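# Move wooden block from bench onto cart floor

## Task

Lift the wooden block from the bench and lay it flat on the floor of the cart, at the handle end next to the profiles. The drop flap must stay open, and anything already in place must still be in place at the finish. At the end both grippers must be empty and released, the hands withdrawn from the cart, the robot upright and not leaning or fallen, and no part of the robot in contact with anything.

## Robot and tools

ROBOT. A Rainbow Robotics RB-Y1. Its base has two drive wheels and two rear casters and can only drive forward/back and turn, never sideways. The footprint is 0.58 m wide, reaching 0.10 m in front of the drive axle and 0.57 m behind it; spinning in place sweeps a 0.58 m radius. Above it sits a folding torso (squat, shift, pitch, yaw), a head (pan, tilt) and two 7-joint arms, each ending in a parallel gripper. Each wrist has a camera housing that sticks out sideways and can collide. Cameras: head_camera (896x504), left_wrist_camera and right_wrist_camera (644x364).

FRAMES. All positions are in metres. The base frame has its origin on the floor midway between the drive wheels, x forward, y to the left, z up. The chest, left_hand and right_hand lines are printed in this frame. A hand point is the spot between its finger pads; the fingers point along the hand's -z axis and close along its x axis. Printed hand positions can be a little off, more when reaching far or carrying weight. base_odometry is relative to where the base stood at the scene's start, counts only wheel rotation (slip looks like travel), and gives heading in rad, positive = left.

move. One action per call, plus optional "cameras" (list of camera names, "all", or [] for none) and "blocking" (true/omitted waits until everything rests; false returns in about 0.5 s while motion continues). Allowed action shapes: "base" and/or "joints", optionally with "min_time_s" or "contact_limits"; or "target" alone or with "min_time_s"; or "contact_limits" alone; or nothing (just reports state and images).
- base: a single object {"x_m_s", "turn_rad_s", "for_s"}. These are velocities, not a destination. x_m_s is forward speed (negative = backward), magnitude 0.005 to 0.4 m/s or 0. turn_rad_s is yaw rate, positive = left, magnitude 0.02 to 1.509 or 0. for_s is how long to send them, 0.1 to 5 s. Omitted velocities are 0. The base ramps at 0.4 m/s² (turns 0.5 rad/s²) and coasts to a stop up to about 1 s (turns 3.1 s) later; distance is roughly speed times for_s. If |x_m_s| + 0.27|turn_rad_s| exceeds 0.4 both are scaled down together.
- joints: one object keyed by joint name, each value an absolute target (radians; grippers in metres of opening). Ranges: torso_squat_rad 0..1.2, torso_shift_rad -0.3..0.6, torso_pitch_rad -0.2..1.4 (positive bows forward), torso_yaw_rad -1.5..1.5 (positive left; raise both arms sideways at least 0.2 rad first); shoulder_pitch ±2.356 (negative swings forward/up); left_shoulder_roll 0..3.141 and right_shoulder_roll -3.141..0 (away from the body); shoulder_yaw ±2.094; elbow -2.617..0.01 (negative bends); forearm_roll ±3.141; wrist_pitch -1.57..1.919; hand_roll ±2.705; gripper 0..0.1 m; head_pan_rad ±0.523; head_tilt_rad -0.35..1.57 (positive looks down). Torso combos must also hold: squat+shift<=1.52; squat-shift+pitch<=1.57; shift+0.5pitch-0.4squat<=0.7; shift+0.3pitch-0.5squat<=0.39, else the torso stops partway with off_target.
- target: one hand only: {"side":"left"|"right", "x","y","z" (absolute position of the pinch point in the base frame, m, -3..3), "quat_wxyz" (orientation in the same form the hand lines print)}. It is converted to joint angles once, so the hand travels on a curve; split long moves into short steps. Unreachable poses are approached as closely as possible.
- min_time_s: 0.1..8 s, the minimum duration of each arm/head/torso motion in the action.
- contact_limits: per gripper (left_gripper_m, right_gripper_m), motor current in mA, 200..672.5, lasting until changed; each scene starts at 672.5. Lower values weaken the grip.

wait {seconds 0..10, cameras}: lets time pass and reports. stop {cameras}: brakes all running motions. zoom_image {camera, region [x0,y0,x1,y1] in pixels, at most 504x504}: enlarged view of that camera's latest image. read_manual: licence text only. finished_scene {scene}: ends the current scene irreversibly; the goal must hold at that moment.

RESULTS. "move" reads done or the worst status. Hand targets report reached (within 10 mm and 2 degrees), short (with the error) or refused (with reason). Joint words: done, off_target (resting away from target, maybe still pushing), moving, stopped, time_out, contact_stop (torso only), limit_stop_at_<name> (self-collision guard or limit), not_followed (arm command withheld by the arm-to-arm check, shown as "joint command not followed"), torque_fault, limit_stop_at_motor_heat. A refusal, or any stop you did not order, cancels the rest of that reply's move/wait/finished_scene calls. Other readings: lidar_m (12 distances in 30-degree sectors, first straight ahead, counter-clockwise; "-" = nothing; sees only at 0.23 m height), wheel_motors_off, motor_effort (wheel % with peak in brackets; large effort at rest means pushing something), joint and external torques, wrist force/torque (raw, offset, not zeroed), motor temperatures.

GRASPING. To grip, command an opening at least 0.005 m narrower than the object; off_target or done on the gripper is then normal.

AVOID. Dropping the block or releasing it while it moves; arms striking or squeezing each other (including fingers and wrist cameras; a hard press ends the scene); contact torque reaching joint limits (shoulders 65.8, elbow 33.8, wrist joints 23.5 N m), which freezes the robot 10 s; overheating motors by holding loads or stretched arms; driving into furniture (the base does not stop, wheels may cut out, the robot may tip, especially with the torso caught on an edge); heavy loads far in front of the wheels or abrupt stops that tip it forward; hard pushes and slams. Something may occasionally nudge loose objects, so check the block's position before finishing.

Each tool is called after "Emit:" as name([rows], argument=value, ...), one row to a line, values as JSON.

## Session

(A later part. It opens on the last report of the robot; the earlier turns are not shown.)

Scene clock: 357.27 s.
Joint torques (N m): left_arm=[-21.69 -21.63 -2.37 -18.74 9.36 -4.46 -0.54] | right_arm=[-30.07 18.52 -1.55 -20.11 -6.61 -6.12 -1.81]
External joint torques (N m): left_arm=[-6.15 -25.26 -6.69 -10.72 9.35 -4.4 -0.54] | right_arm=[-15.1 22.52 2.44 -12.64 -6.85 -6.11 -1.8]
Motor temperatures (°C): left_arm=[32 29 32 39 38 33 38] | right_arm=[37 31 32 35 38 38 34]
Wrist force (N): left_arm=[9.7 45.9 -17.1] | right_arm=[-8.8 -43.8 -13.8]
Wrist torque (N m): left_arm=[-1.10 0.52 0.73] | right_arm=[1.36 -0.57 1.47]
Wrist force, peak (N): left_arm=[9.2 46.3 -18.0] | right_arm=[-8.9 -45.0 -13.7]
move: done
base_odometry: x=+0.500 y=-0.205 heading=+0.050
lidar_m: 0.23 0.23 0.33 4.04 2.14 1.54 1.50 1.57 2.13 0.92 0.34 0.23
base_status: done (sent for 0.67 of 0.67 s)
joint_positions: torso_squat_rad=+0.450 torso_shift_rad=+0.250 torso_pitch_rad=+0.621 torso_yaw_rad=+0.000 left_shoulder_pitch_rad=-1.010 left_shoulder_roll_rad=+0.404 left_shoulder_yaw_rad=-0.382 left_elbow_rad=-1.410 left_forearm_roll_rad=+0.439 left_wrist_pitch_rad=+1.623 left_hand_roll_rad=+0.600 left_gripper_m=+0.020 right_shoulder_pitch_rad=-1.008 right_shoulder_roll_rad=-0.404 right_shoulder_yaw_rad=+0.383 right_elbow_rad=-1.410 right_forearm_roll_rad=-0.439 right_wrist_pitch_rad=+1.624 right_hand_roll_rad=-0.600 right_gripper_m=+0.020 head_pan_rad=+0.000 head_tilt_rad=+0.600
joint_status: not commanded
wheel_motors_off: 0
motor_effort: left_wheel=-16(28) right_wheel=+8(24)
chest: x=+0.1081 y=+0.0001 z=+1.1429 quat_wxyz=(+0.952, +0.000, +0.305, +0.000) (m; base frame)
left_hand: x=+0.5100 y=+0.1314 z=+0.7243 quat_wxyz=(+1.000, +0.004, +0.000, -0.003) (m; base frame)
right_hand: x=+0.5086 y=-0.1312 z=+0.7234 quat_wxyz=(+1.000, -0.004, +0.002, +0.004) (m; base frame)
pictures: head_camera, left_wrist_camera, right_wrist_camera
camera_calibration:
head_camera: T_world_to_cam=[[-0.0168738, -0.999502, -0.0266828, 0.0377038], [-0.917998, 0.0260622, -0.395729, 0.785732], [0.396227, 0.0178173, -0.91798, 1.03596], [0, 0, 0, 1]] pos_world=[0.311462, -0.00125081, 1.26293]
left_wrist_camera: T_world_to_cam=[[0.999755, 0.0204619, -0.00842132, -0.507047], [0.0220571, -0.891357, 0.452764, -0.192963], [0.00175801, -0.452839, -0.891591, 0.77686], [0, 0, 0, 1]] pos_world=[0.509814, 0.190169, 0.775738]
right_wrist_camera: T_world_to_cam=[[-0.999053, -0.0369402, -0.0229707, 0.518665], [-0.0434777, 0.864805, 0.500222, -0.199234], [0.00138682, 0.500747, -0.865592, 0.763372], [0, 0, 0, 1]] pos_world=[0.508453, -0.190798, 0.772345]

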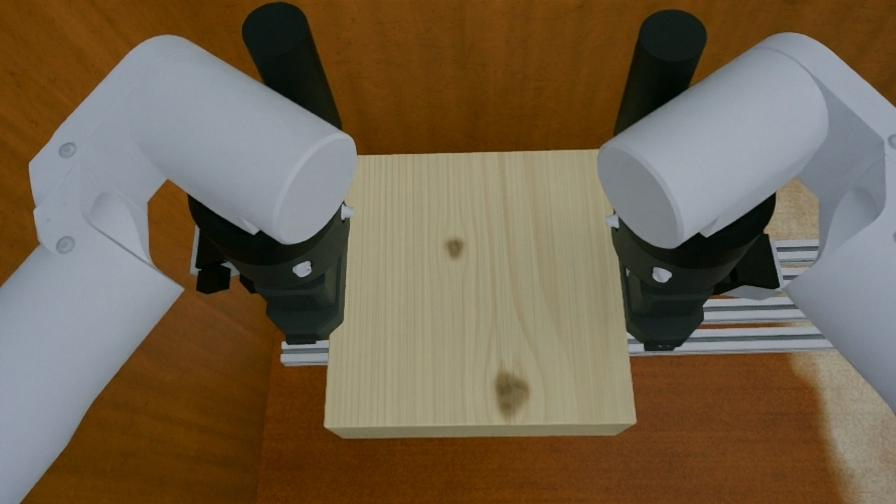

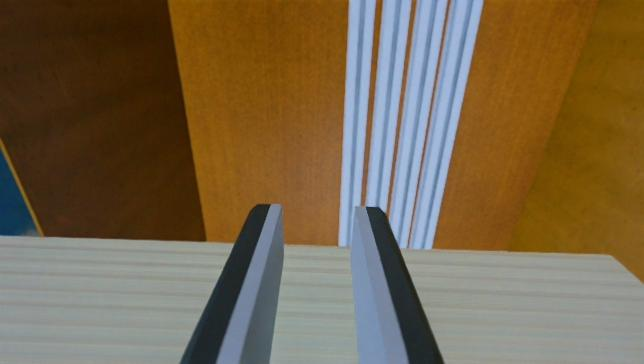

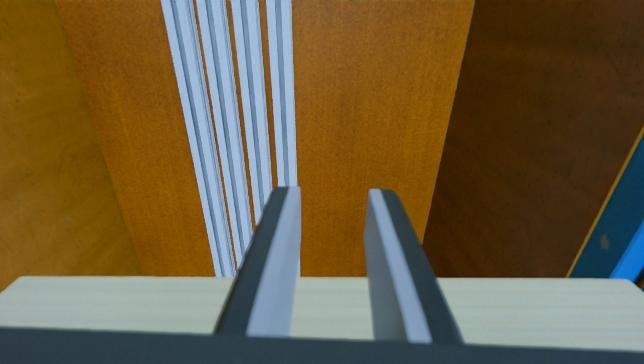

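Emit:
move(joints={"torso_squat_rad":0.1}, cameras=[])

Emit:
move(base={"x_m_s":-0.25,"for_s":2.4}, cameras=[])

Emit:
move(base={"turn_rad_s":0.6,"for_s":2.535}, cameras=[])

Emit:
move(base={"x_m_s":0.35,"for_s":4.23}, cameras=[])

Emit:
move(base={"turn_rad_s":-0.6,"for_s":2.617}, joints={"head_tilt_rad":0.2}, cameras=["head_camera"])

Scene clock: 378.17 s.
Joint torques (N m): left_arm=[-21.66 -21.8 -2.28 -18.81 9.48 -4.43 -0.65] | right_arm=[-29.76 18.91 -1.72 -20.02 -6.57 -6.17 -1.83]
External joint torques (N m): left_arm=[-6.13 -25.42 -6.6 -10.79 9.47 -4.37 -0.65] | right_arm=[-14.79 22.9 2.26 -12.55 -6.81 -6.16 -1.83]
Motor temperatures (°C): left_arm=[32 29 32 39 38 33 38] | right_arm=[37 31 32 35 38 38 34]
Wrist force (N): left_arm=[9.8 44.5 -16.9] | right_arm=[-8.7 -43.4 -13.7]
Wrist torque (N m): left_arm=[-0.94 0.55 0.68] | right_arm=[1.30 -0.58 1.46]
Wrist force, peak (N): left_arm=[9.0 46.2 -18.5] | right_arm=[-9.0 -44.2 -14.4]
move: done
base_odometry: x=+0.500 y=-0.205 heading=+0.050
lidar_m: 0.23 0.23 0.32 4.04 2.14 1.56 1.50 1.56 2.12 0.93 0.32 0.24
base_status: not commanded
joint_positions: torso_squat_rad=+0.100 torso_shift_rad=+0.250 torso_pitch_rad=+0.621 torso_yaw_rad=+0.000 left_shoulder_pitch_rad=-1.010 left_shoulder_roll_rad=+0.404 left_shoulder_yaw_rad=-0.382 left_elbow_rad=-1.410 left_forearm_roll_rad=+0.439 left_wrist_pitch_rad=+1.623 left_hand_roll_rad=+0.600 left_gripper_m=+0.020 right_shoulder_pitch_rad=-1.008 right_shoulder_roll_rad=-0.404 right_shoulder_yaw_rad=+0.383 right_elbow_rad=-1.410 right_forearm_roll_rad=-0.439 right_wrist_pitch_rad=+1.624 right_hand_roll_rad=-0.600 right_gripper_m=+0.020 head_pan_rad=+0.000 head_tilt_rad=+0.600
joint_status: all done
wheel_motors_off: 0
motor_effort: left_wheel=-17(19) right_wheel=+10(12)
chest: x=+0.1246 y=+0.0001 z=+1.2070 quat_wxyz=(+0.952, +0.000, +0.305, +0.000) (m; base frame)
left_hand: x=+0.5264 y=+0.1314 z=+0.7883 quat_wxyz=(+1.000, +0.004, +0.000, -0.003) (m; base frame)
right_hand: x=+0.5250 y=-0.1312 z=+0.7874 quat_wxyz=(+1.000, -0.004, +0.002, +0.004) (m; base frame)
pictures: none
No camera images: "cameras" was empty.

Scene clock: 381.50 s.
Joint torques (N m): left_arm=[-22.38 -21.45 -2.35 -18.83 9.35 -4.51 -0.62] | right_arm=[-30.18 18.82 -1.53 -19.98 -6.62 -6.32 -1.85]
External joint torques (N m): left_arm=[-6.85 -25.08 -6.67 -10.81 9.34 -4.44 -0.62] | right_arm=[-15.21 22.82 2.46 -12.51 -6.86 -6.31 -1.85]
Motor temperatures (°C): left_arm=[32 29 32 39 38 33 38] | right_arm=[37 31 32 35 38 38 34]
Wrist force (N): left_arm=[9.6 45.2 -18.7] | right_arm=[-9.4 -43.5 -14.9]
Wrist torque (N m): left_arm=[-1.01 0.49 0.70] | right_arm=[1.32 -0.60 1.49]
Wrist force, peak (N): left_arm=[10.2 46.2 -18.0] | right_arm=[-9.5 -44.3 -14.4]
move: done
base_odometry: x=-0.100 y=-0.235 heading=+0.050
lidar_m: 0.82 0.87 1.84 3.62 1.30 0.93 0.90 0.96 1.29 3.45 1.18 0.87
base_status: done (sent for 2.4 of 2.4 s)
joint_positions: torso_squat_rad=+0.100 torso_shift_rad=+0.250 torso_pitch_rad=+0.621 torso_yaw_rad=+0.000 left_shoulder_pitch_rad=-1.010 left_shoulder_roll_rad=+0.404 left_shoulder_yaw_rad=-0.382 left_elbow_rad=-1.410 left_forearm_roll_rad=+0.439 left_wrist_pitch_rad=+1.623 left_hand_roll_rad=+0.600 left_gripper_m=+0.020 right_shoulder_pitch_rad=-1.008 right_shoulder_roll_rad=-0.404 right_shoulder_yaw_rad=+0.383 right_elbow_rad=-1.410 right_forearm_roll_rad=-0.439 right_wrist_pitch_rad=+1.624 right_hand_roll_rad=-0.600 right_gripper_m=+0.020 head_pan_rad=+0.000 head_tilt_rad=+0.600
joint_status: not commanded
wheel_motors_off: 0
motor_effort: left_wheel=+2(41) right_wheel=+1(18)
chest: x=+0.1245 y=+0.0001 z=+1.2070 quat_wxyz=(+0.952, +0.000, +0.305, +0.000) (m; base frame)
left_hand: x=+0.5263 y=+0.1314 z=+0.7883 quat_wxyz=(+1.000, +0.004, +0.000, -0.003) (m; base frame)
right_hand: x=+0.5250 y=-0.1312 z=+0.7875 quat_wxyz=(+1.000, -0.004, +0.002, +0.004) (m; base frame)
pictures: none
No camera images: "cameras" was empty.

Scene clock: 385.57 s.
Joint torques (N m): left_arm=[-22.1 -21.78 -2.35 -18.91 9.39 -4.46 -0.63] | right_arm=[-29.99 18.82 -1.33 -19.94 -6.63 -6.33 -1.74]
External joint torques (N m): left_arm=[-6.57 -25.41 -6.67 -10.89 9.38 -4.39 -0.63] | right_arm=[-15.02 22.82 2.66 -12.47 -6.87 -6.32 -1.74]
Motor temperatures (°C): left_arm=[32 29 32 39 38 33 38] | right_arm=[37 31 32 35 38 38 34]
Wrist force (N): left_arm=[9.2 44.5 -17.9] | right_arm=[-9.2 -43.5 -14.6]
Wrist torque (N m): left_arm=[-0.92 0.41 0.71] | right_arm=[1.33 -0.58 1.47]
Wrist force, peak (N): left_arm=[9.1 46.4 -18.1] | right_arm=[-9.1 -44.3 -14.9]
move: done
base_odometry: x=-0.100 y=-0.235 heading=+1.569
lidar_m: 4.31 1.35 0.94 0.89 0.92 1.23 2.98 2.63 0.91 0.85 0.86 1.84
base_status: done (sent for 2.53 of 2.53 s)
joint_positions: torso_squat_rad=+0.100 torso_shift_rad=+0.250 torso_pitch_rad=+0.621 torso_yaw_rad=+0.000 left_shoulder_pitch_rad=-1.010 left_shoulder_roll_rad=+0.404 left_shoulder_yaw_rad=-0.382 left_elbow_rad=-1.410 left_forearm_roll_rad=+0.439 left_wrist_pitch_rad=+1.623 left_hand_roll_rad=+0.600 left_gripper_m=+0.020 right_shoulder_pitch_rad=-1.008 right_shoulder_roll_rad=-0.404 right_shoulder_yaw_rad=+0.383 right_elbow_rad=-1.410 right_forearm_roll_rad=-0.439 right_wrist_pitch_rad=+1.624 right_hand_roll_rad=-0.600 right_gripper_m=+0.020 head_pan_rad=+0.000 head_tilt_rad=+0.600
joint_status: not commanded
wheel_motors_off: 0
motor_effort: left_wheel=-6(35) right_wheel=+14(38)
chest: x=+0.1245 y=+0.0001 z=+1.2070 quat_wxyz=(+0.952, +0.000, +0.305, +0.000) (m; base frame)
left_hand: x=+0.5263 y=+0.1314 z=+0.7883 quat_wxyz=(+1.000, +0.004, +0.000, -0.003) (m; base frame)
right_hand: x=+0.5250 y=-0.1312 z=+0.7875 quat_wxyz=(+1.000, -0.004, +0.002, +0.004) (m; base frame)
pictures: none
No camera images: "cameras" was empty.

Scene clock: 390.97 s.
Joint torques (N m): left_arm=[-21.68 -21.63 -2.43 -18.84 9.46 -4.56 -0.53] | right_arm=[-30.03 18.61 -1.53 -20 -6.58 -6.16 -1.69]
External joint torques (N m): left_arm=[-6.14 -25.25 -6.75 -10.82 9.45 -4.49 -0.53] | right_arm=[-15.06 22.6 2.45 -12.53 -6.82 -6.15 -1.69]
Motor temperatures (°C): left_arm=[32 29 32 39 38 33 38] | right_arm=[37 31 32 35 38 38 34]
Wrist force (N): left_arm=[9.2 45.2 -17.1] | right_arm=[-9.2 -44.2 -14.2]
Wrist torque (N m): left_arm=[-1.02 0.47 0.69] | right_arm=[1.40 -0.54 1.48]
Wrist force, peak (N): left_arm=[9.2 46.2 -18.5] | right_arm=[-8.7 -44.4 -14.4]
move: done
base_odometry: x=-0.097 y=+1.247 heading=+1.569
lidar_m: 4.37 1.44 1.02 0.96 0.99 1.32 3.20 1.38 1.21 0.98 1.60 2.10
base_status: done (sent for 4.23 of 4.23 s)
joint_positions: torso_squat_rad=+0.100 torso_shift_rad=+0.250 torso_pitch_rad=+0.621 torso_yaw_rad=+0.000 left_shoulder_pitch_rad=-1.010 left_shoulder_roll_rad=+0.404 left_shoulder_yaw_rad=-0.382 left_elbow_rad=-1.410 left_forearm_roll_rad=+0.439 left_wrist_pitch_rad=+1.623 left_hand_roll_rad=+0.600 left_gripper_m=+0.020 right_shoulder_pitch_rad=-1.008 right_shoulder_roll_rad=-0.404 right_shoulder_yaw_rad=+0.383 right_elbow_rad=-1.410 right_forearm_roll_rad=-0.439 right_wrist_pitch_rad=+1.624 right_hand_roll_rad=-0.600 right_gripper_m=+0.020 head_pan_rad=+0.000 head_tilt_rad=+0.600
joint_status: not commanded
wheel_motors_off: 0
motor_effort: left_wheel=+5(25) right_wheel=-5(40)
chest: x=+0.1246 y=+0.0001 z=+1.2070 quat_wxyz=(+0.952, +0.000, +0.305, +0.000) (m; base frame)
left_hand: x=+0.5264 y=+0.1314 z=+0.7883 quat_wxyz=(+1.000, +0.004, +0.000, -0.003) (m; base frame)
right_hand: x=+0.5250 y=-0.1312 z=+0.7874 quat_wxyz=(+1.000, -0.004, +0.002, +0.004) (m; base frame)
pictures: none
No camera images: "cameras" was empty.

Scene clock: 395.13 s.
Joint torques (N m): left_arm=[-21.84 -22.05 -2.28 -18.88 9.46 -4.45 -0.54] | right_arm=[-29.69 18.55 -1.95 -20.17 -6.55 -6.06 -1.94]
External joint torques (N m): left_arm=[-6.31 -25.67 -6.6 -10.86 9.45 -4.38 -0.54] | right_arm=[-14.73 22.55 2.04 -12.69 -6.79 -6.05 -1.94]
Motor temperatures (°C): left_arm=[32 29 32 39 38 33 38] | right_arm=[37 31 32 35 38 38 34]
Wrist force (N): left_arm=[9.2 45.1 -17.7] | right_arm=[-9.0 -43.4 -14.0]
Wrist torque (N m): left_arm=[-0.99 0.41 0.67] | right_arm=[1.32 -0.58 1.50]
Wrist force, peak (N): left_arm=[8.7 46.4 -18.0] | right_arm=[-8.6 -44.7 -14.2]
move: done
base_odometry: x=-0.097 y=+1.247 heading=-0.010
lidar_m: 0.98 1.62 2.08 4.37 1.49 1.01 0.97 1.01 1.31 3.05 1.35 1.19
base_status: done (sent for 2.63 of 2.63 s)
joint_positions: torso_squat_rad=+0.100 torso_shift_rad=+0.250 torso_pitch_rad=+0.621 torso_yaw_rad=+0.000 left_shoulder_pitch_rad=-1.010 left_shoulder_roll_rad=+0.404 left_shoulder_yaw_rad=-0.382 left_elbow_rad=-1.410 left_forearm_roll_rad=+0.439 left_wrist_pitch_rad=+1.623 left_hand_roll_rad=+0.600 left_gripper_m=+0.020 right_shoulder_pitch_rad=-1.008 right_shoulder_roll_rad=-0.404 right_shoulder_yaw_rad=+0.383 right_elbow_rad=-1.410 right_forearm_roll_rad=-0.439 right_wrist_pitch_rad=+1.624 right_hand_roll_rad=-0.600 right_gripper_m=+0.020 head_pan_rad=+0.000 head_tilt_rad=+0.200
joint_status: all done
wheel_motors_off: 0
motor_effort: left_wheel=+15(31) right_wheel=-7(35)
chest: x=+0.1246 y=+0.0001 z=+1.2070 quat_wxyz=(+0.952, +0.000, +0.305, +0.000) (m; base frame)
left_hand: x=+0.5264 y=+0.1314 z=+0.7883 quat_wxyz=(+1.000, +0.004, +0.000, -0.003) (m; base frame)
right_hand: x=+0.5250 y=-0.1312 z=+0.7874 quat_wxyz=(+1.000, -0.004, +0.002, +0.004) (m; base frame)
pictures: head_camera
camera_calibration:
head_camera: T_world_to_cam=[[-0.00515592, -0.999501, -0.031148, 0.042715], [-0.691561, 0.0260627, -0.721847, 1.21005], [0.722299, 0.017819, -0.691351, 0.69629], [0, 0, 0, 1]] pos_world=[0.334117, -0.00125082, 1.35619]

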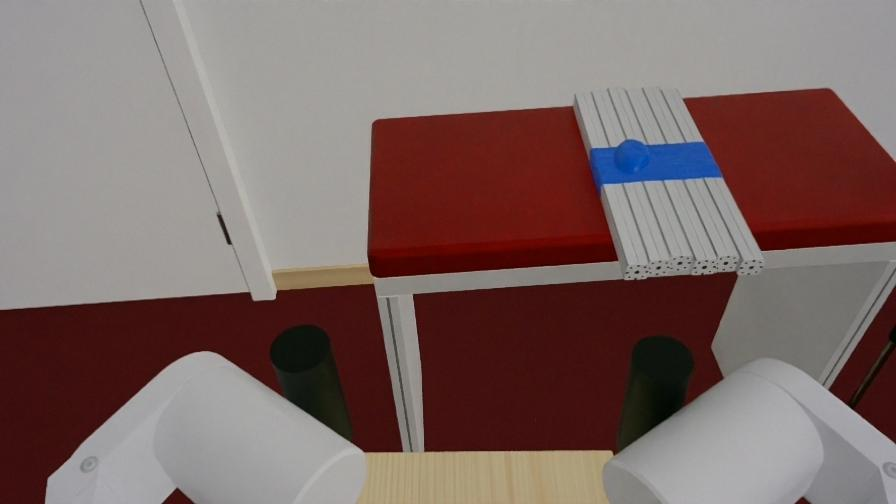

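Emit:
move(base={"x_m_s":0.2,"for_s":2.37}, joints={"head_tilt_rad":0.75})

Scene clock: 398.93 s.
Joint torques (N m): left_arm=[-21.71 -21.91 -2.53 -18.9 9.32 -4.6 -0.57] | right_arm=[-29.93 18.77 -1.46 -20.21 -6.83 -6.09 -1.77]
External joint torques (N m): left_arm=[-6.18 -25.54 -6.85 -10.88 9.31 -4.53 -0.57] | right_arm=[-14.96 22.76 2.53 -12.74 -7.07 -6.08 -1.77]
Motor temperatures (°C): left_arm=[32 29 32 39 38 33 38] | right_arm=[37 31 32 35 38 38 34]
Wrist force (N): left_arm=[8.5 46.0 -17.7] | right_arm=[-8.7 -44.0 -14.6]
Wrist torque (N m): left_arm=[-1.10 0.38 0.74] | right_arm=[1.39 -0.46 1.50]
Wrist force, peak (N): left_arm=[8.9 46.3 -18.2] | right_arm=[-8.5 -44.2 -14.3]
move: done
base_odometry: x=+0.376 y=+1.242 heading=-0.010
lidar_m: 0.50 0.49 1.48 3.51 2.22 1.53 1.43 1.49 1.95 1.58 0.81 0.84
base_status: done (sent for 2.37 of 2.37 s)
joint_positions: torso_squat_rad=+0.100 torso_shift_rad=+0.250 torso_pitch_rad=+0.621 torso_yaw_rad=+0.000 left_shoulder_pitch_rad=-1.010 left_shoulder_roll_rad=+0.404 left_shoulder_yaw_rad=-0.382 left_elbow_rad=-1.410 left_forearm_roll_rad=+0.439 left_wrist_pitch_rad=+1.623 left_hand_roll_rad=+0.600 left_gripper_m=+0.020 right_shoulder_pitch_rad=-1.008 right_shoulder_roll_rad=-0.404 right_shoulder_yaw_rad=+0.383 right_elbow_rad=-1.410 right_forearm_roll_rad=-0.439 right_wrist_pitch_rad=+1.624 right_hand_roll_rad=-0.600 right_gripper_m=+0.020 head_pan_rad=+0.000 head_tilt_rad=+0.750
joint_status: all done
wheel_motors_off: 0
motor_effort: left_wheel=+2(42) right_wheel=-3(22)
chest: x=+0.1245 y=+0.0001 z=+1.2070 quat_wxyz=(+0.952, +0.000, +0.305, +0.000) (m; base frame)
left_hand: x=+0.5264 y=+0.1314 z=+0.7883 quat_wxyz=(+1.000, +0.004, +0.000, -0.003) (m; base frame)
right_hand: x=+0.5250 y=-0.1312 z=+0.7874 quat_wxyz=(+1.000, -0.004, +0.002, +0.004) (m; base frame)
pictures: head_camera, left_wrist_camera, right_wrist_camera
camera_calibration:
head_camera: T_world_to_cam=[[-0.020673, -0.999502, -0.0238596, 0.0368429], [-0.966875, 0.0260595, -0.253917, 0.64642], [0.254413, 0.01782, -0.966932, 1.19136], [0, 0, 0, 1]] pos_world=[0.322673, -0.00125083, 1.31698]
left_wrist_camera: T_world_to_cam=[[0.999753, 0.0204585, -0.00864423, -0.522716], [0.0221551, -0.891378, 0.452718, -0.222311], [0.00155666, -0.452798, -0.891612, 0.834009], [0, 0, 0, 1]] pos_world=[0.526214, 0.190169, 0.839738]
right_wrist_camera: T_world_to_cam=[[-0.999058, -0.0369026, -0.0228346, 0.536415], [-0.0433769, 0.864806, 0.500229, -0.230594], [0.00128774, 0.500748, -0.865592, 0.8188], [0, 0, 0, 1]] pos_world=[0.524853, -0.190798, 0.836345]

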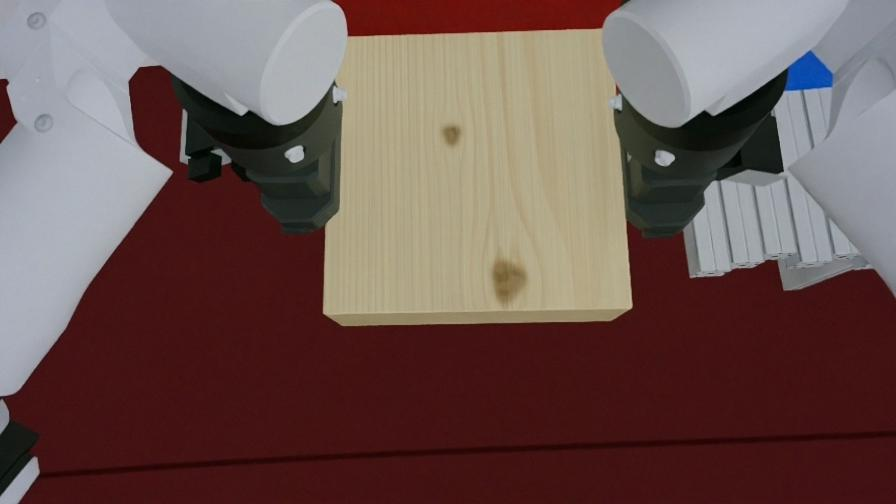

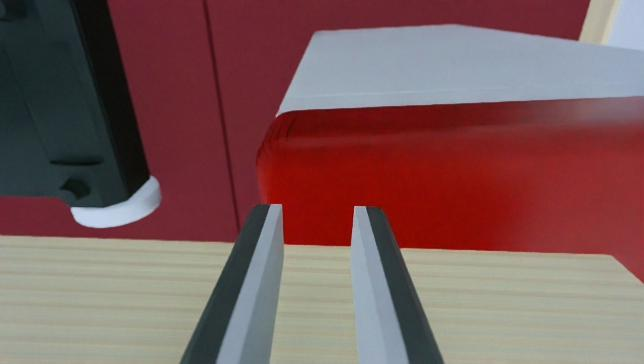

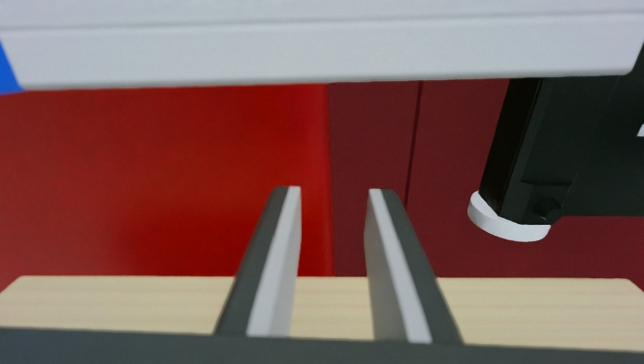

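Emit:
move(base={"turn_rad_s":0.1,"for_s":0.4}, cameras=[])

Emit:
move(base={"x_m_s":0.1,"for_s":0.35}, cameras=[])

Emit:
move(joints={"torso_squat_rad":0.2})

Scene clock: 401.47 s.
Joint torques (N m): left_arm=[-21.52 -21.72 -2.38 -18.91 9.37 -4.48 -0.53] | right_arm=[-29.79 18.93 -1.62 -19.92 -6.64 -6.29 -1.76]
External joint torques (N m): left_arm=[-5.99 -25.34 -6.7 -10.89 9.36 -4.42 -0.53] | right_arm=[-14.82 22.92 2.36 -12.45 -6.88 -6.27 -1.76]
Motor temperatures (°C): left_arm=[32 29 32 39 38 33 38] | right_arm=[37 31 32 35 38 38 34]
Wrist force (N): left_arm=[8.9 45.7 -18.0] | right_arm=[-9.0 -43.2 -14.6]
Wrist torque (N m): left_arm=[-1.03 0.43 0.67] | right_arm=[1.32 -0.53 1.46]
Wrist force, peak (N): left_arm=[9.0 46.2 -18.5] | right_arm=[-8.7 -44.5 -13.9]
move: done
base_odometry: x=+0.377 y=+1.242 heading=+0.030
lidar_m: 0.50 1.16 1.53 3.97 2.11 1.51 1.43 1.50 2.01 1.34 0.79 0.87
base_status: done (sent for 0.4 of 0.4 s)
joint_positions: torso_squat_rad=+0.100 torso_shift_rad=+0.250 torso_pitch_rad=+0.621 torso_yaw_rad=+0.000 left_shoulder_pitch_rad=-1.010 left_shoulder_roll_rad=+0.404 left_shoulder_yaw_rad=-0.382 left_elbow_rad=-1.410 left_forearm_roll_rad=+0.439 left_wrist_pitch_rad=+1.623 left_hand_roll_rad=+0.600 left_gripper_m=+0.020 right_shoulder_pitch_rad=-1.008 right_shoulder_roll_rad=-0.404 right_shoulder_yaw_rad=+0.383 right_elbow_rad=-1.410 right_forearm_roll_rad=-0.439 right_wrist_pitch_rad=+1.624 right_hand_roll_rad=-0.600 right_gripper_m=+0.020 head_pan_rad=+0.000 head_tilt_rad=+0.750
joint_status: not commanded
wheel_motors_off: 0
motor_effort: left_wheel=-7(16) right_wheel=+3(16)
chest: x=+0.1245 y=+0.0001 z=+1.2070 quat_wxyz=(+0.952, +0.000, +0.305, +0.000) (m; base frame)
left_hand: x=+0.5264 y=+0.1314 z=+0.7883 quat_wxyz=(+1.000, +0.004, +0.000, -0.003) (m; base frame)
right_hand: x=+0.5250 y=-0.1312 z=+0.7874 quat_wxyz=(+1.000, -0.004, +0.002, +0.004) (m; base frame)
pictures: none
No camera images: "cameras" was empty.

Scene clock: 402.37 s.
Joint torques (N m): left_arm=[-21.52 -21.83 -2.54 -18.97 9.44 -4.5 -0.65] | right_arm=[-29.97 18.65 -1.65 -20 -6.52 -6.19 -1.84]
External joint torques (N m): left_arm=[-5.98 -25.46 -6.86 -10.95 9.43 -4.43 -0.65] | right_arm=[-15 22.65 2.33 -12.53 -6.76 -6.18 -1.84]
Motor temperatures (°C): left_arm=[32 29 32 39 38 33 38] | right_arm=[37 31 32 35 38 38 34]
Wrist force (N): left_arm=[9.0 44.9 -17.9] | right_arm=[-8.5 -43.4 -14.5]
Wrist torque (N m): left_arm=[-0.95 0.49 0.64] | right_arm=[1.32 -0.51 1.46]
Wrist force, peak (N): left_arm=[9.0 46.0 -18.2] | right_arm=[-9.0 -44.4 -14.5]
move: done
base_odometry: x=+0.413 y=+1.244 heading=+0.030
lidar_m: 0.47 1.13 1.49 3.85 2.15 1.54 1.47 1.54 2.07 1.17 0.79 0.88
base_status: done (sent for 0.37 of 0.37 s)
joint_positions: torso_squat_rad=+0.100 torso_shift_rad=+0.250 torso_pitch_rad=+0.621 torso_yaw_rad=+0.000 left_shoulder_pitch_rad=-1.010 left_shoulder_roll_rad=+0.404 left_shoulder_yaw_rad=-0.382 left_elbow_rad=-1.410 left_forearm_roll_rad=+0.439 left_wrist_pitch_rad=+1.623 left_hand_roll_rad=+0.600 left_gripper_m=+0.020 right_shoulder_pitch_rad=-1.008 right_shoulder_roll_rad=-0.404 right_shoulder_yaw_rad=+0.383 right_elbow_rad=-1.410 right_forearm_roll_rad=-0.439 right_wrist_pitch_rad=+1.624 right_hand_roll_rad=-0.600 right_gripper_m=+0.020 head_pan_rad=+0.000 head_tilt_rad=+0.750
joint_status: not commanded
wheel_motors_off: 0
motor_effort: left_wheel=+2(36) right_wheel=-3(25)
chest: x=+0.1246 y=+0.0001 z=+1.2070 quat_wxyz=(+0.952, +0.000, +0.305, +0.000) (m; base frame)
left_hand: x=+0.5264 y=+0.1314 z=+0.7882 quat_wxyz=(+1.000, +0.004, +0.000, -0.003) (m; base frame)
right_hand: x=+0.5250 y=-0.1312 z=+0.7874 quat_wxyz=(+1.000, -0.004, +0.002, +0.004) (m; base frame)
pictures: none
No camera images: "cameras" was empty.

Scene clock: 403.47 s.
Joint torques (N m): left_arm=[-21.7 -21.77 -2.42 -18.79 9.49 -4.54 -0.61] | right_arm=[-29.86 18.57 -1.57 -20.14 -6.63 -6.2 -1.82]
External joint torques (N m): left_arm=[-6.17 -25.39 -6.74 -10.77 9.48 -4.47 -0.61] | right_arm=[-14.89 22.57 2.42 -12.67 -6.87 -6.19 -1.82]
Motor temperatures (°C): left_arm=[32 29 32 39 38 33 38] | right_arm=[37 31 32 35 38 38 34]
Wrist force (N): left_arm=[9.0 45.5 -16.7] | right_arm=[-8.6 -43.5 -14.4]
Wrist torque (N m): left_arm=[-1.07 0.44 0.70] | right_arm=[1.28 -0.55 1.49]
Wrist force, peak (N): left_arm=[8.6 45.9 -17.8] | right_arm=[-8.7 -44.6 -13.9]
move: done
base_odometry: x=+0.413 y=+1.244 heading=+0.030
lidar_m: 0.47 1.12 1.47 3.84 2.18 1.55 1.47 1.54 2.07 1.14 0.79 0.87
base_status: not commanded
joint_positions: torso_squat_rad=+0.200 torso_shift_rad=+0.250 torso_pitch_rad=+0.621 torso_yaw_rad=+0.000 left_shoulder_pitch_rad=-1.010 left_shoulder_roll_rad=+0.404 left_shoulder_yaw_rad=-0.382 left_elbow_rad=-1.410 left_forearm_roll_rad=+0.439 left_wrist_pitch_rad=+1.623 left_hand_roll_rad=+0.600 left_gripper_m=+0.020 right_shoulder_pitch_rad=-1.008 right_shoulder_roll_rad=-0.404 right_shoulder_yaw_rad=+0.383 right_elbow_rad=-1.410 right_forearm_roll_rad=-0.439 right_wrist_pitch_rad=+1.624 right_hand_roll_rad=-0.600 right_gripper_m=+0.020 head_pan_rad=+0.000 head_tilt_rad=+0.750
joint_status: all done
wheel_motors_off: 0
motor_effort: left_wheel=+3(4) right_wheel=-2(5)
chest: x=+0.1219 y=+0.0001 z=+1.1969 quat_wxyz=(+0.952, +0.000, +0.305, +0.000) (m; base frame)
left_hand: x=+0.5238 y=+0.1314 z=+0.7783 quat_wxyz=(+1.000, +0.004, +0.000, -0.003) (m; base frame)
right_hand: x=+0.5224 y=-0.1312 z=+0.7774 quat_wxyz=(+1.000, -0.004, +0.002, +0.004) (m; base frame)
pictures: head_camera, left_wrist_camera, right_wrist_camera
camera_calibration:
head_camera: T_world_to_cam=[[-0.0206727, -0.999501, -0.023863, 0.0365505], [-0.966825, 0.0260636, -0.254105, 0.641474], [0.2546, 0.0178183, -0.966882, 1.18215], [0, 0, 0, 1]] pos_world=[0.319973, -0.00125081, 1.30688]
left_wrist_camera: T_world_to_cam=[[0.999755, 0.0204619, -0.00842132, -0.520389], [0.0220571, -0.891357, 0.452764, -0.217716], [0.00175801, -0.452839, -0.891591, 0.824982], [0, 0, 0, 1]] pos_world=[0.523614, 0.190169, 0.829738]
right_wrist_camera: T_world_to_cam=[[-0.999053, -0.0369402, -0.0229707, 0.533692], [-0.0434777, 0.864805, 0.500222, -0.225646], [0.00138682, 0.500747, -0.865592, 0.810095], [0, 0, 0, 1]] pos_world=[0.522253, -0.190798, 0.826345]

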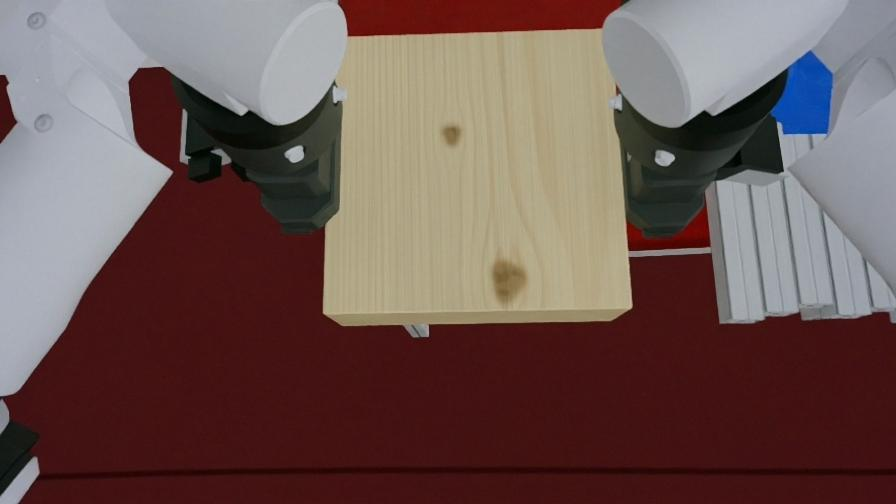

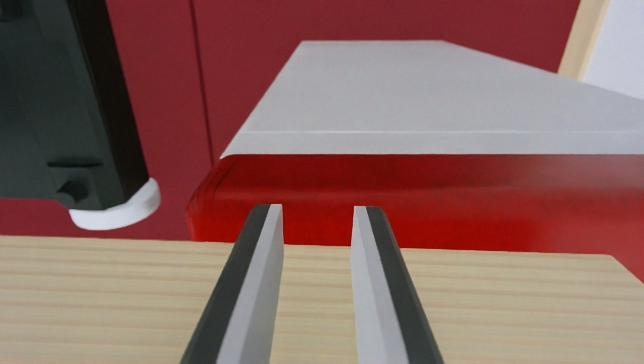

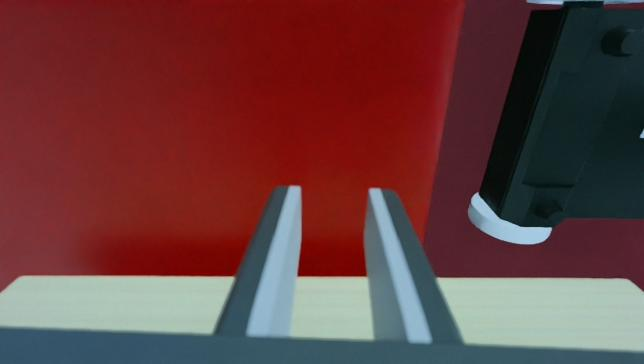

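Emit:
move(joints={"torso_squat_rad":0.3}, cameras=["head_camera"])

Emit:
move(joints={"left_shoulder_pitch_rad":-0.978,"left_shoulder_roll_rad":0.453,"left_shoulder_yaw_rad":-0.351,"left_elbow_rad":-1.437,"left_forearm_roll_rad":0.473,"left_wrist_pitch_rad":1.615,"left_hand_roll_rad":0.568,"right_shoulder_pitch_rad":-0.978,"right_shoulder_roll_rad":-0.453,"right_shoulder_yaw_rad":0.351,"right_elbow_rad":-1.437,"right_forearm_roll_rad":-0.473,"right_wrist_pitch_rad":1.615,"right_hand_roll_rad":-0.568}, min_time_s=1, cameras=["head_camera"])

Emit:
move(joints={"left_shoulder_pitch_rad":-1.011,"left_shoulder_roll_rad":0.507,"left_shoulder_yaw_rad":-0.31,"left_elbow_rad":-1.648,"left_forearm_roll_rad":0.544,"left_wrist_pitch_rad":1.836,"left_hand_roll_rad":0.636,"right_shoulder_pitch_rad":-1.011,"right_shoulder_roll_rad":-0.507,"right_shoulder_yaw_rad":0.31,"right_elbow_rad":-1.648,"right_forearm_roll_rad":-0.544,"right_wrist_pitch_rad":1.836,"right_hand_roll_rad":-0.636}, min_time_s=1, cameras=["head_camera"])

Emit:
move(base={"x_m_s":-0.25,"for_s":2}, cameras=["head_camera"])

Scene clock: 407.40 s.
Joint torques (N m): left_arm=[-18.24 -23.55 -3.88 -17.09 10.03 -4.51 -0.62] | right_arm=[-25.72 20.11 -1.04 -17.08 -6.86 -6.61 -1.75]
External joint torques (N m): left_arm=[-2.66 -27.2 -8.21 -9.07 10.03 -4.43 -0.62] | right_arm=[-10.7 24.12 2.96 -9.6 -7.1 -6.6 -1.75]
Motor temperatures (°C): left_arm=[32 29 32 39 38 33 38] | right_arm=[37 31 32 35 38 38 34]
Wrist force (N): left_arm=[9.7 50.4 -1.2] | right_arm=[-8.7 -49.6 4.9]
Wrist torque (N m): left_arm=[-1.44 0.16 0.72] | right_arm=[2.14 -0.28 1.37]
Wrist force, peak (N): left_arm=[9.3 50.5 -1.5] | right_arm=[-8.6 -50.2 6.5]
move: done
base_odometry: x=+0.413 y=+1.244 heading=+0.030
lidar_m: 0.47 1.12 1.48 3.85 2.17 1.54 1.47 1.55 2.06 1.16 0.77 0.87
base_status: not commanded
joint_positions: torso_squat_rad=+0.300 torso_shift_rad=+0.250 torso_pitch_rad=+0.619 torso_yaw_rad=+0.000 left_shoulder_pitch_rad=-1.011 left_shoulder_roll_rad=+0.405 left_shoulder_yaw_rad=-0.382 left_elbow_rad=-1.411 left_forearm_roll_rad=+0.439 left_wrist_pitch_rad=+1.623 left_hand_roll_rad=+0.600 left_gripper_m=+0.020 right_shoulder_pitch_rad=-1.009 right_shoulder_roll_rad=-0.404 right_shoulder_yaw_rad=+0.383 right_elbow_rad=-1.411 right_forearm_roll_rad=-0.439 right_wrist_pitch_rad=+1.624 right_hand_roll_rad=-0.600 right_gripper_m=+0.020 head_pan_rad=+0.000 head_tilt_rad=+0.750
joint_status: all done
wheel_motors_off: 0
motor_effort: left_wheel=+3(4) right_wheel=-5(6)
chest: x=+0.1169 y=+0.0001 z=+1.1804 quat_wxyz=(+0.952, +0.000, +0.305, +0.000) (m; base frame)
left_hand: x=+0.5200 y=+0.1314 z=+0.7628 quat_wxyz=(+1.000, +0.004, -0.002, -0.003) (m; base frame)
right_hand: x=+0.5186 y=-0.1310 z=+0.7620 quat_wxyz=(+1.000, -0.004, +0.000, +0.004) (m; base frame)
pictures: head_camera
camera_calibration:
head_camera: T_world_to_cam=[[-0.0206369, -0.999502, -0.0238888, 0.0360803], [-0.966485, 0.0260593, -0.255396, 0.633982], [0.255891, 0.0178176, -0.966541, 1.16694], [0, 0, 0, 1]] pos_world=[0.314871, -0.00125082, 1.29067]

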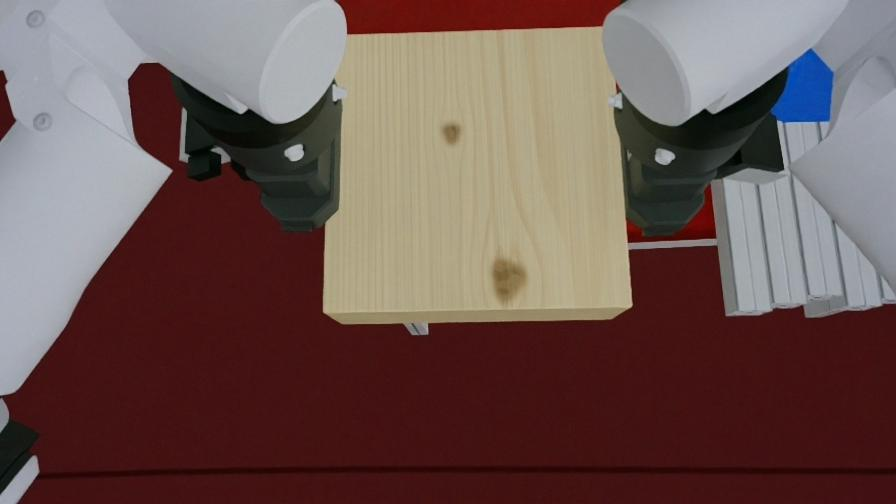

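Scene clock: 408.70 s.
Joint torques (N m): left_arm=[-12.73 3.97 6.41 -8.75 0.32 -0.64 -0.29] | right_arm=[-13.41 -5.87 -6.2 -8.96 -0.18 -0.09 0.17]
External joint torques (N m): left_arm=[2.42 -0.73 1.79 -0.83 0.29 -0.56 -0.29] | right_arm=[1.21 -0.79 -1.91 -1.58 -0.42 -0.06 0.17]
Motor temperatures (°C): left_arm=[32 29 32 39 38 33 38] | right_arm=[37 31 32 35 38 38 34]
Wrist force (N): left_arm=[-0.3 0.0 -7.4] | right_arm=[-0.2 1.2 -5.7]
Wrist torque (N m): left_arm=[-0.18 0.01 0.10] | right_arm=[-0.14 0.08 -0.07]
Wrist force, peak (N): left_arm=[9.1 50.3 -1.6] | right_arm=[-8.5 -49.8 4.5]
move: done
base_odometry: x=+0.413 y=+1.244 heading=+0.030
lidar_m: 0.47 1.11 1.49 3.84 2.16 1.54 1.46 1.54 2.07 1.14 0.78 0.87
base_status: not commanded
joint_positions: torso_squat_rad=+0.300 torso_shift_rad=+0.250 torso_pitch_rad=+0.620 torso_yaw_rad=+0.000 left_shoulder_pitch_rad=-0.978 left_shoulder_roll_rad=+0.453 left_shoulder_yaw_rad=-0.351 left_elbow_rad=-1.437 left_forearm_roll_rad=+0.473 left_wrist_pitch_rad=+1.615 left_hand_roll_rad=+0.568 left_gripper_m=+0.020 right_shoulder_pitch_rad=-0.978 right_shoulder_roll_rad=-0.453 right_shoulder_yaw_rad=+0.351 right_elbow_rad=-1.437 right_forearm_roll_rad=-0.473 right_wrist_pitch_rad=+1.615 right_hand_roll_rad=-0.568 right_gripper_m=+0.020 head_pan_rad=+0.000 head_tilt_rad=+0.750
joint_status: all done
wheel_motors_off: 0
motor_effort: left_wheel=+3(4) right_wheel=-3(6)
chest: x=+0.1171 y=+0.0001 z=+1.1803 quat_wxyz=(+0.952, +0.000, +0.305, +0.000) (m; base frame)
left_hand: x=+0.5201 y=+0.1549 z=+0.7624 quat_wxyz=(+1.000, +0.000, +0.000, +0.000) (m; base frame)
right_hand: x=+0.5201 y=-0.1546 z=+0.7624 quat_wxyz=(+1.000, +0.000, +0.000, +0.000) (m; base frame)
pictures: head_camera
camera_calibration:
head_camera: T_world_to_cam=[[-0.0206467, -0.999502, -0.0238802, 0.0360742], [-0.966591, 0.0260593, -0.254997, 0.63367], [0.255492, 0.0178176, -0.966647, 1.16705], [0, 0, 0, 1]] pos_world=[0.315071, -0.00125082, 1.29057]

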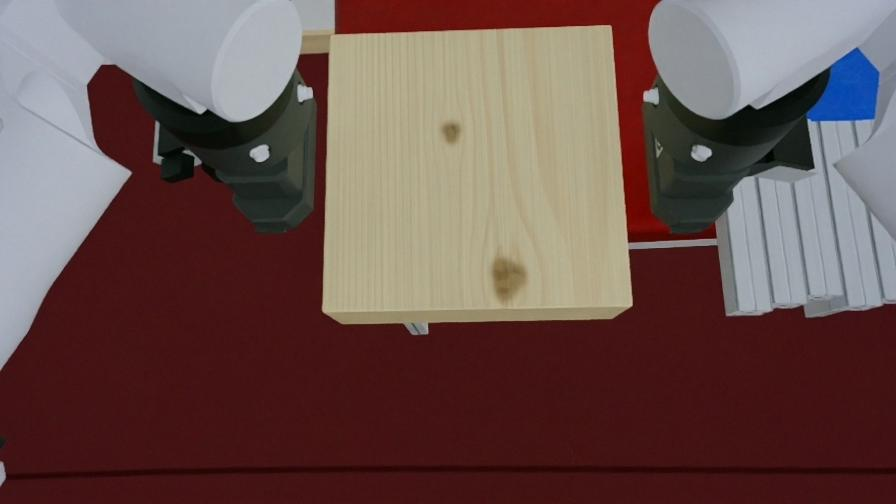

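Scene clock: 410.00 s.
Joint torques (N m): left_arm=[-14.14 4.65 6.93 -8.11 0.23 -0.15 0.22] | right_arm=[-17.07 -5.99 -6.66 -8.23 -0.13 0.05 -0.22]
External joint torques (N m): left_arm=[1.29 -0.58 1.7 -0.48 0.21 -0.07 0.22] | right_arm=[-2.16 -0.38 -1.8 -1.08 -0.36 0.07 -0.22]
Motor temperatures (°C): left_arm=[32 29 32 39 38 33 38] | right_arm=[37 31 32 35 38 38 34]
Wrist force (N): left_arm=[0.0 0.0 -7.8] | right_arm=[0.0 1.4 -4.9]
Wrist torque (N m): left_arm=[-0.15 0.09 0.05] | right_arm=[-0.15 0.12 -0.06]
Wrist force, peak (N): left_arm=[0.1 0.0 -8.4] | right_arm=[-0.8 1.6 -5.0]
move: done
base_odometry: x=+0.413 y=+1.244 heading=+0.030
lidar_m: 0.47 1.12 1.48 3.85 2.14 1.55 1.48 1.54 2.05 1.16 0.79 0.85
base_status: not commanded
joint_positions: torso_squat_rad=+0.300 torso_shift_rad=+0.250 torso_pitch_rad=+0.620 torso_yaw_rad=+0.000 left_shoulder_pitch_rad=-1.011 left_shoulder_roll_rad=+0.507 left_shoulder_yaw_rad=-0.310 left_elbow_rad=-1.648 left_forearm_roll_rad=+0.544 left_wrist_pitch_rad=+1.836 left_hand_roll_rad=+0.636 left_gripper_m=+0.020 right_shoulder_pitch_rad=-1.011 right_shoulder_roll_rad=-0.507 right_shoulder_yaw_rad=+0.310 right_elbow_rad=-1.648 right_forearm_roll_rad=-0.544 right_wrist_pitch_rad=+1.836 right_hand_roll_rad=-0.636 right_gripper_m=+0.020 head_pan_rad=+0.000 head_tilt_rad=+0.750
joint_status: all done
wheel_motors_off: 0
motor_effort: left_wheel=+4(5) right_wheel=-2(5)
chest: x=+0.1172 y=+0.0001 z=+1.1803 quat_wxyz=(+0.952, +0.000, +0.305, +0.000) (m; base frame)
left_hand: x=+0.5201 y=+0.1554 z=+0.8294 quat_wxyz=(+1.000, +0.001, +0.000, +0.000) (m; base frame)
right_hand: x=+0.5198 y=-0.1552 z=+0.8292 quat_wxyz=(+1.000, -0.001, +0.001, +0.000) (m; base frame)
pictures: head_camera
camera_calibration:
head_camera: T_world_to_cam=[[-0.0206493, -0.999502, -0.0238792, 0.0360733], [-0.966615, 0.0260598, -0.254903, 0.633628], [0.255398, 0.0178184, -0.966672, 1.16699], [0, 0, 0, 1]] pos_world=[0.315171, -0.00125082, 1.29047]

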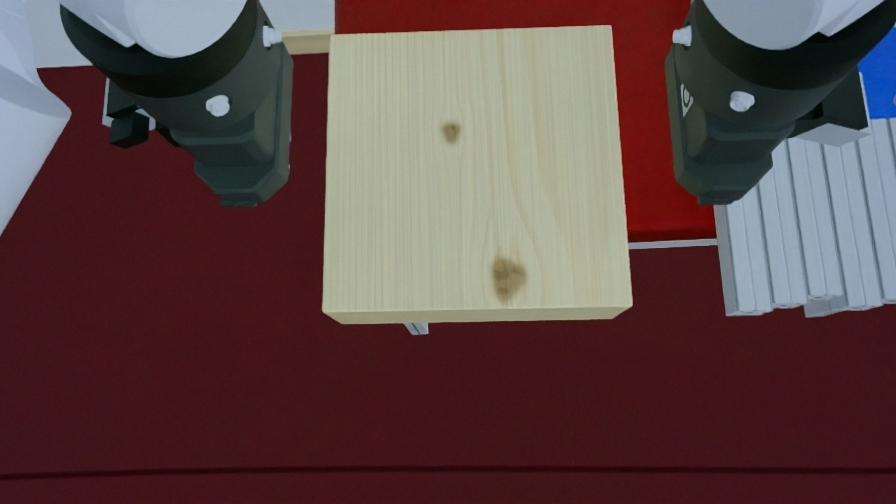

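Scene clock: 412.97 s.
Joint torques (N m): left_arm=[-14.15 4.36 6.74 -8.02 0.14 -0.25 0.18] | right_arm=[-15.95 -6.21 -6.56 -8.35 -0.04 0.15 -0.15]
External joint torques (N m): left_arm=[1.28 -0.87 1.51 -0.39 0.12 -0.18 0.18] | right_arm=[-1.03 -0.6 -1.69 -1.2 -0.26 0.17 -0.15]
Motor temperatures (°C): left_arm=[32 29 32 39 37 33 38] | right_arm=[37 31 32 35 37 38 34]
Wrist force (N): left_arm=[0.4 0.6 -7.1] | right_arm=[-0.1 1.3 -4.0]
Wrist torque (N m): left_arm=[-0.25 0.19 0.09] | right_arm=[-0.12 0.13 -0.06]
Wrist force, peak (N): left_arm=[0.7 -0.5 -8.1] | right_arm=[-0.6 1.0 -5.4]
move: done
base_odometry: x=-0.087 y=+1.228 heading=+0.031
lidar_m: 0.97 1.60 2.17 4.25 1.43 1.02 0.98 1.02 1.37 3.48 1.33 1.16
base_status: done (sent for 2 of 2 s)
joint_positions: torso_squat_rad=+0.300 torso_shift_rad=+0.250 torso_pitch_rad=+0.620 torso_yaw_rad=+0.000 left_shoulder_pitch_rad=-1.011 left_shoulder_roll_rad=+0.507 left_shoulder_yaw_rad=-0.310 left_elbow_rad=-1.648 left_forearm_roll_rad=+0.544 left_wrist_pitch_rad=+1.836 left_hand_roll_rad=+0.636 left_gripper_m=+0.020 right_shoulder_pitch_rad=-1.011 right_shoulder_roll_rad=-0.507 right_shoulder_yaw_rad=+0.310 right_elbow_rad=-1.648 right_forearm_roll_rad=-0.544 right_wrist_pitch_rad=+1.836 right_hand_roll_rad=-0.636 right_gripper_m=+0.020 head_pan_rad=+0.000 head_tilt_rad=+0.750
joint_status: not commanded
wheel_motors_off: 0
motor_effort: left_wheel=+7(31) right_wheel=-6(23)
chest: x=+0.1172 y=+0.0001 z=+1.1803 quat_wxyz=(+0.952, +0.000, +0.305, +0.000) (m; base frame)
left_hand: x=+0.5201 y=+0.1554 z=+0.8294 quat_wxyz=(+1.000, +0.001, +0.000, +0.000) (m; base frame)
right_hand: x=+0.5199 y=-0.1551 z=+0.8292 quat_wxyz=(+1.000, -0.001, +0.001, +0.000) (m; base frame)
pictures: head_camera
camera_calibration:
head_camera: T_world_to_cam=[[-0.0206531, -0.999501, -0.0238801, 0.0360757], [-0.966615, 0.0260637, -0.254903, 0.633627], [0.255398, 0.0178183, -0.966672, 1.16699], [0, 0, 0, 1]] pos_world=[0.315171, -0.00125081, 1.29047]

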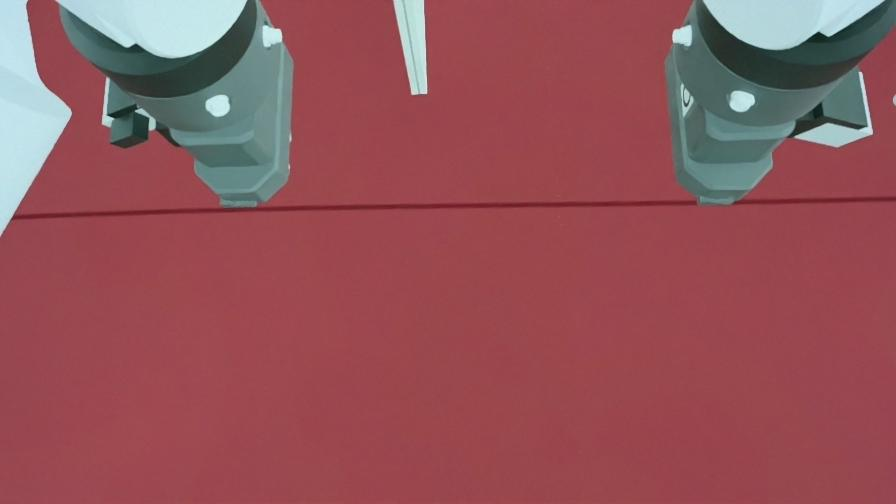

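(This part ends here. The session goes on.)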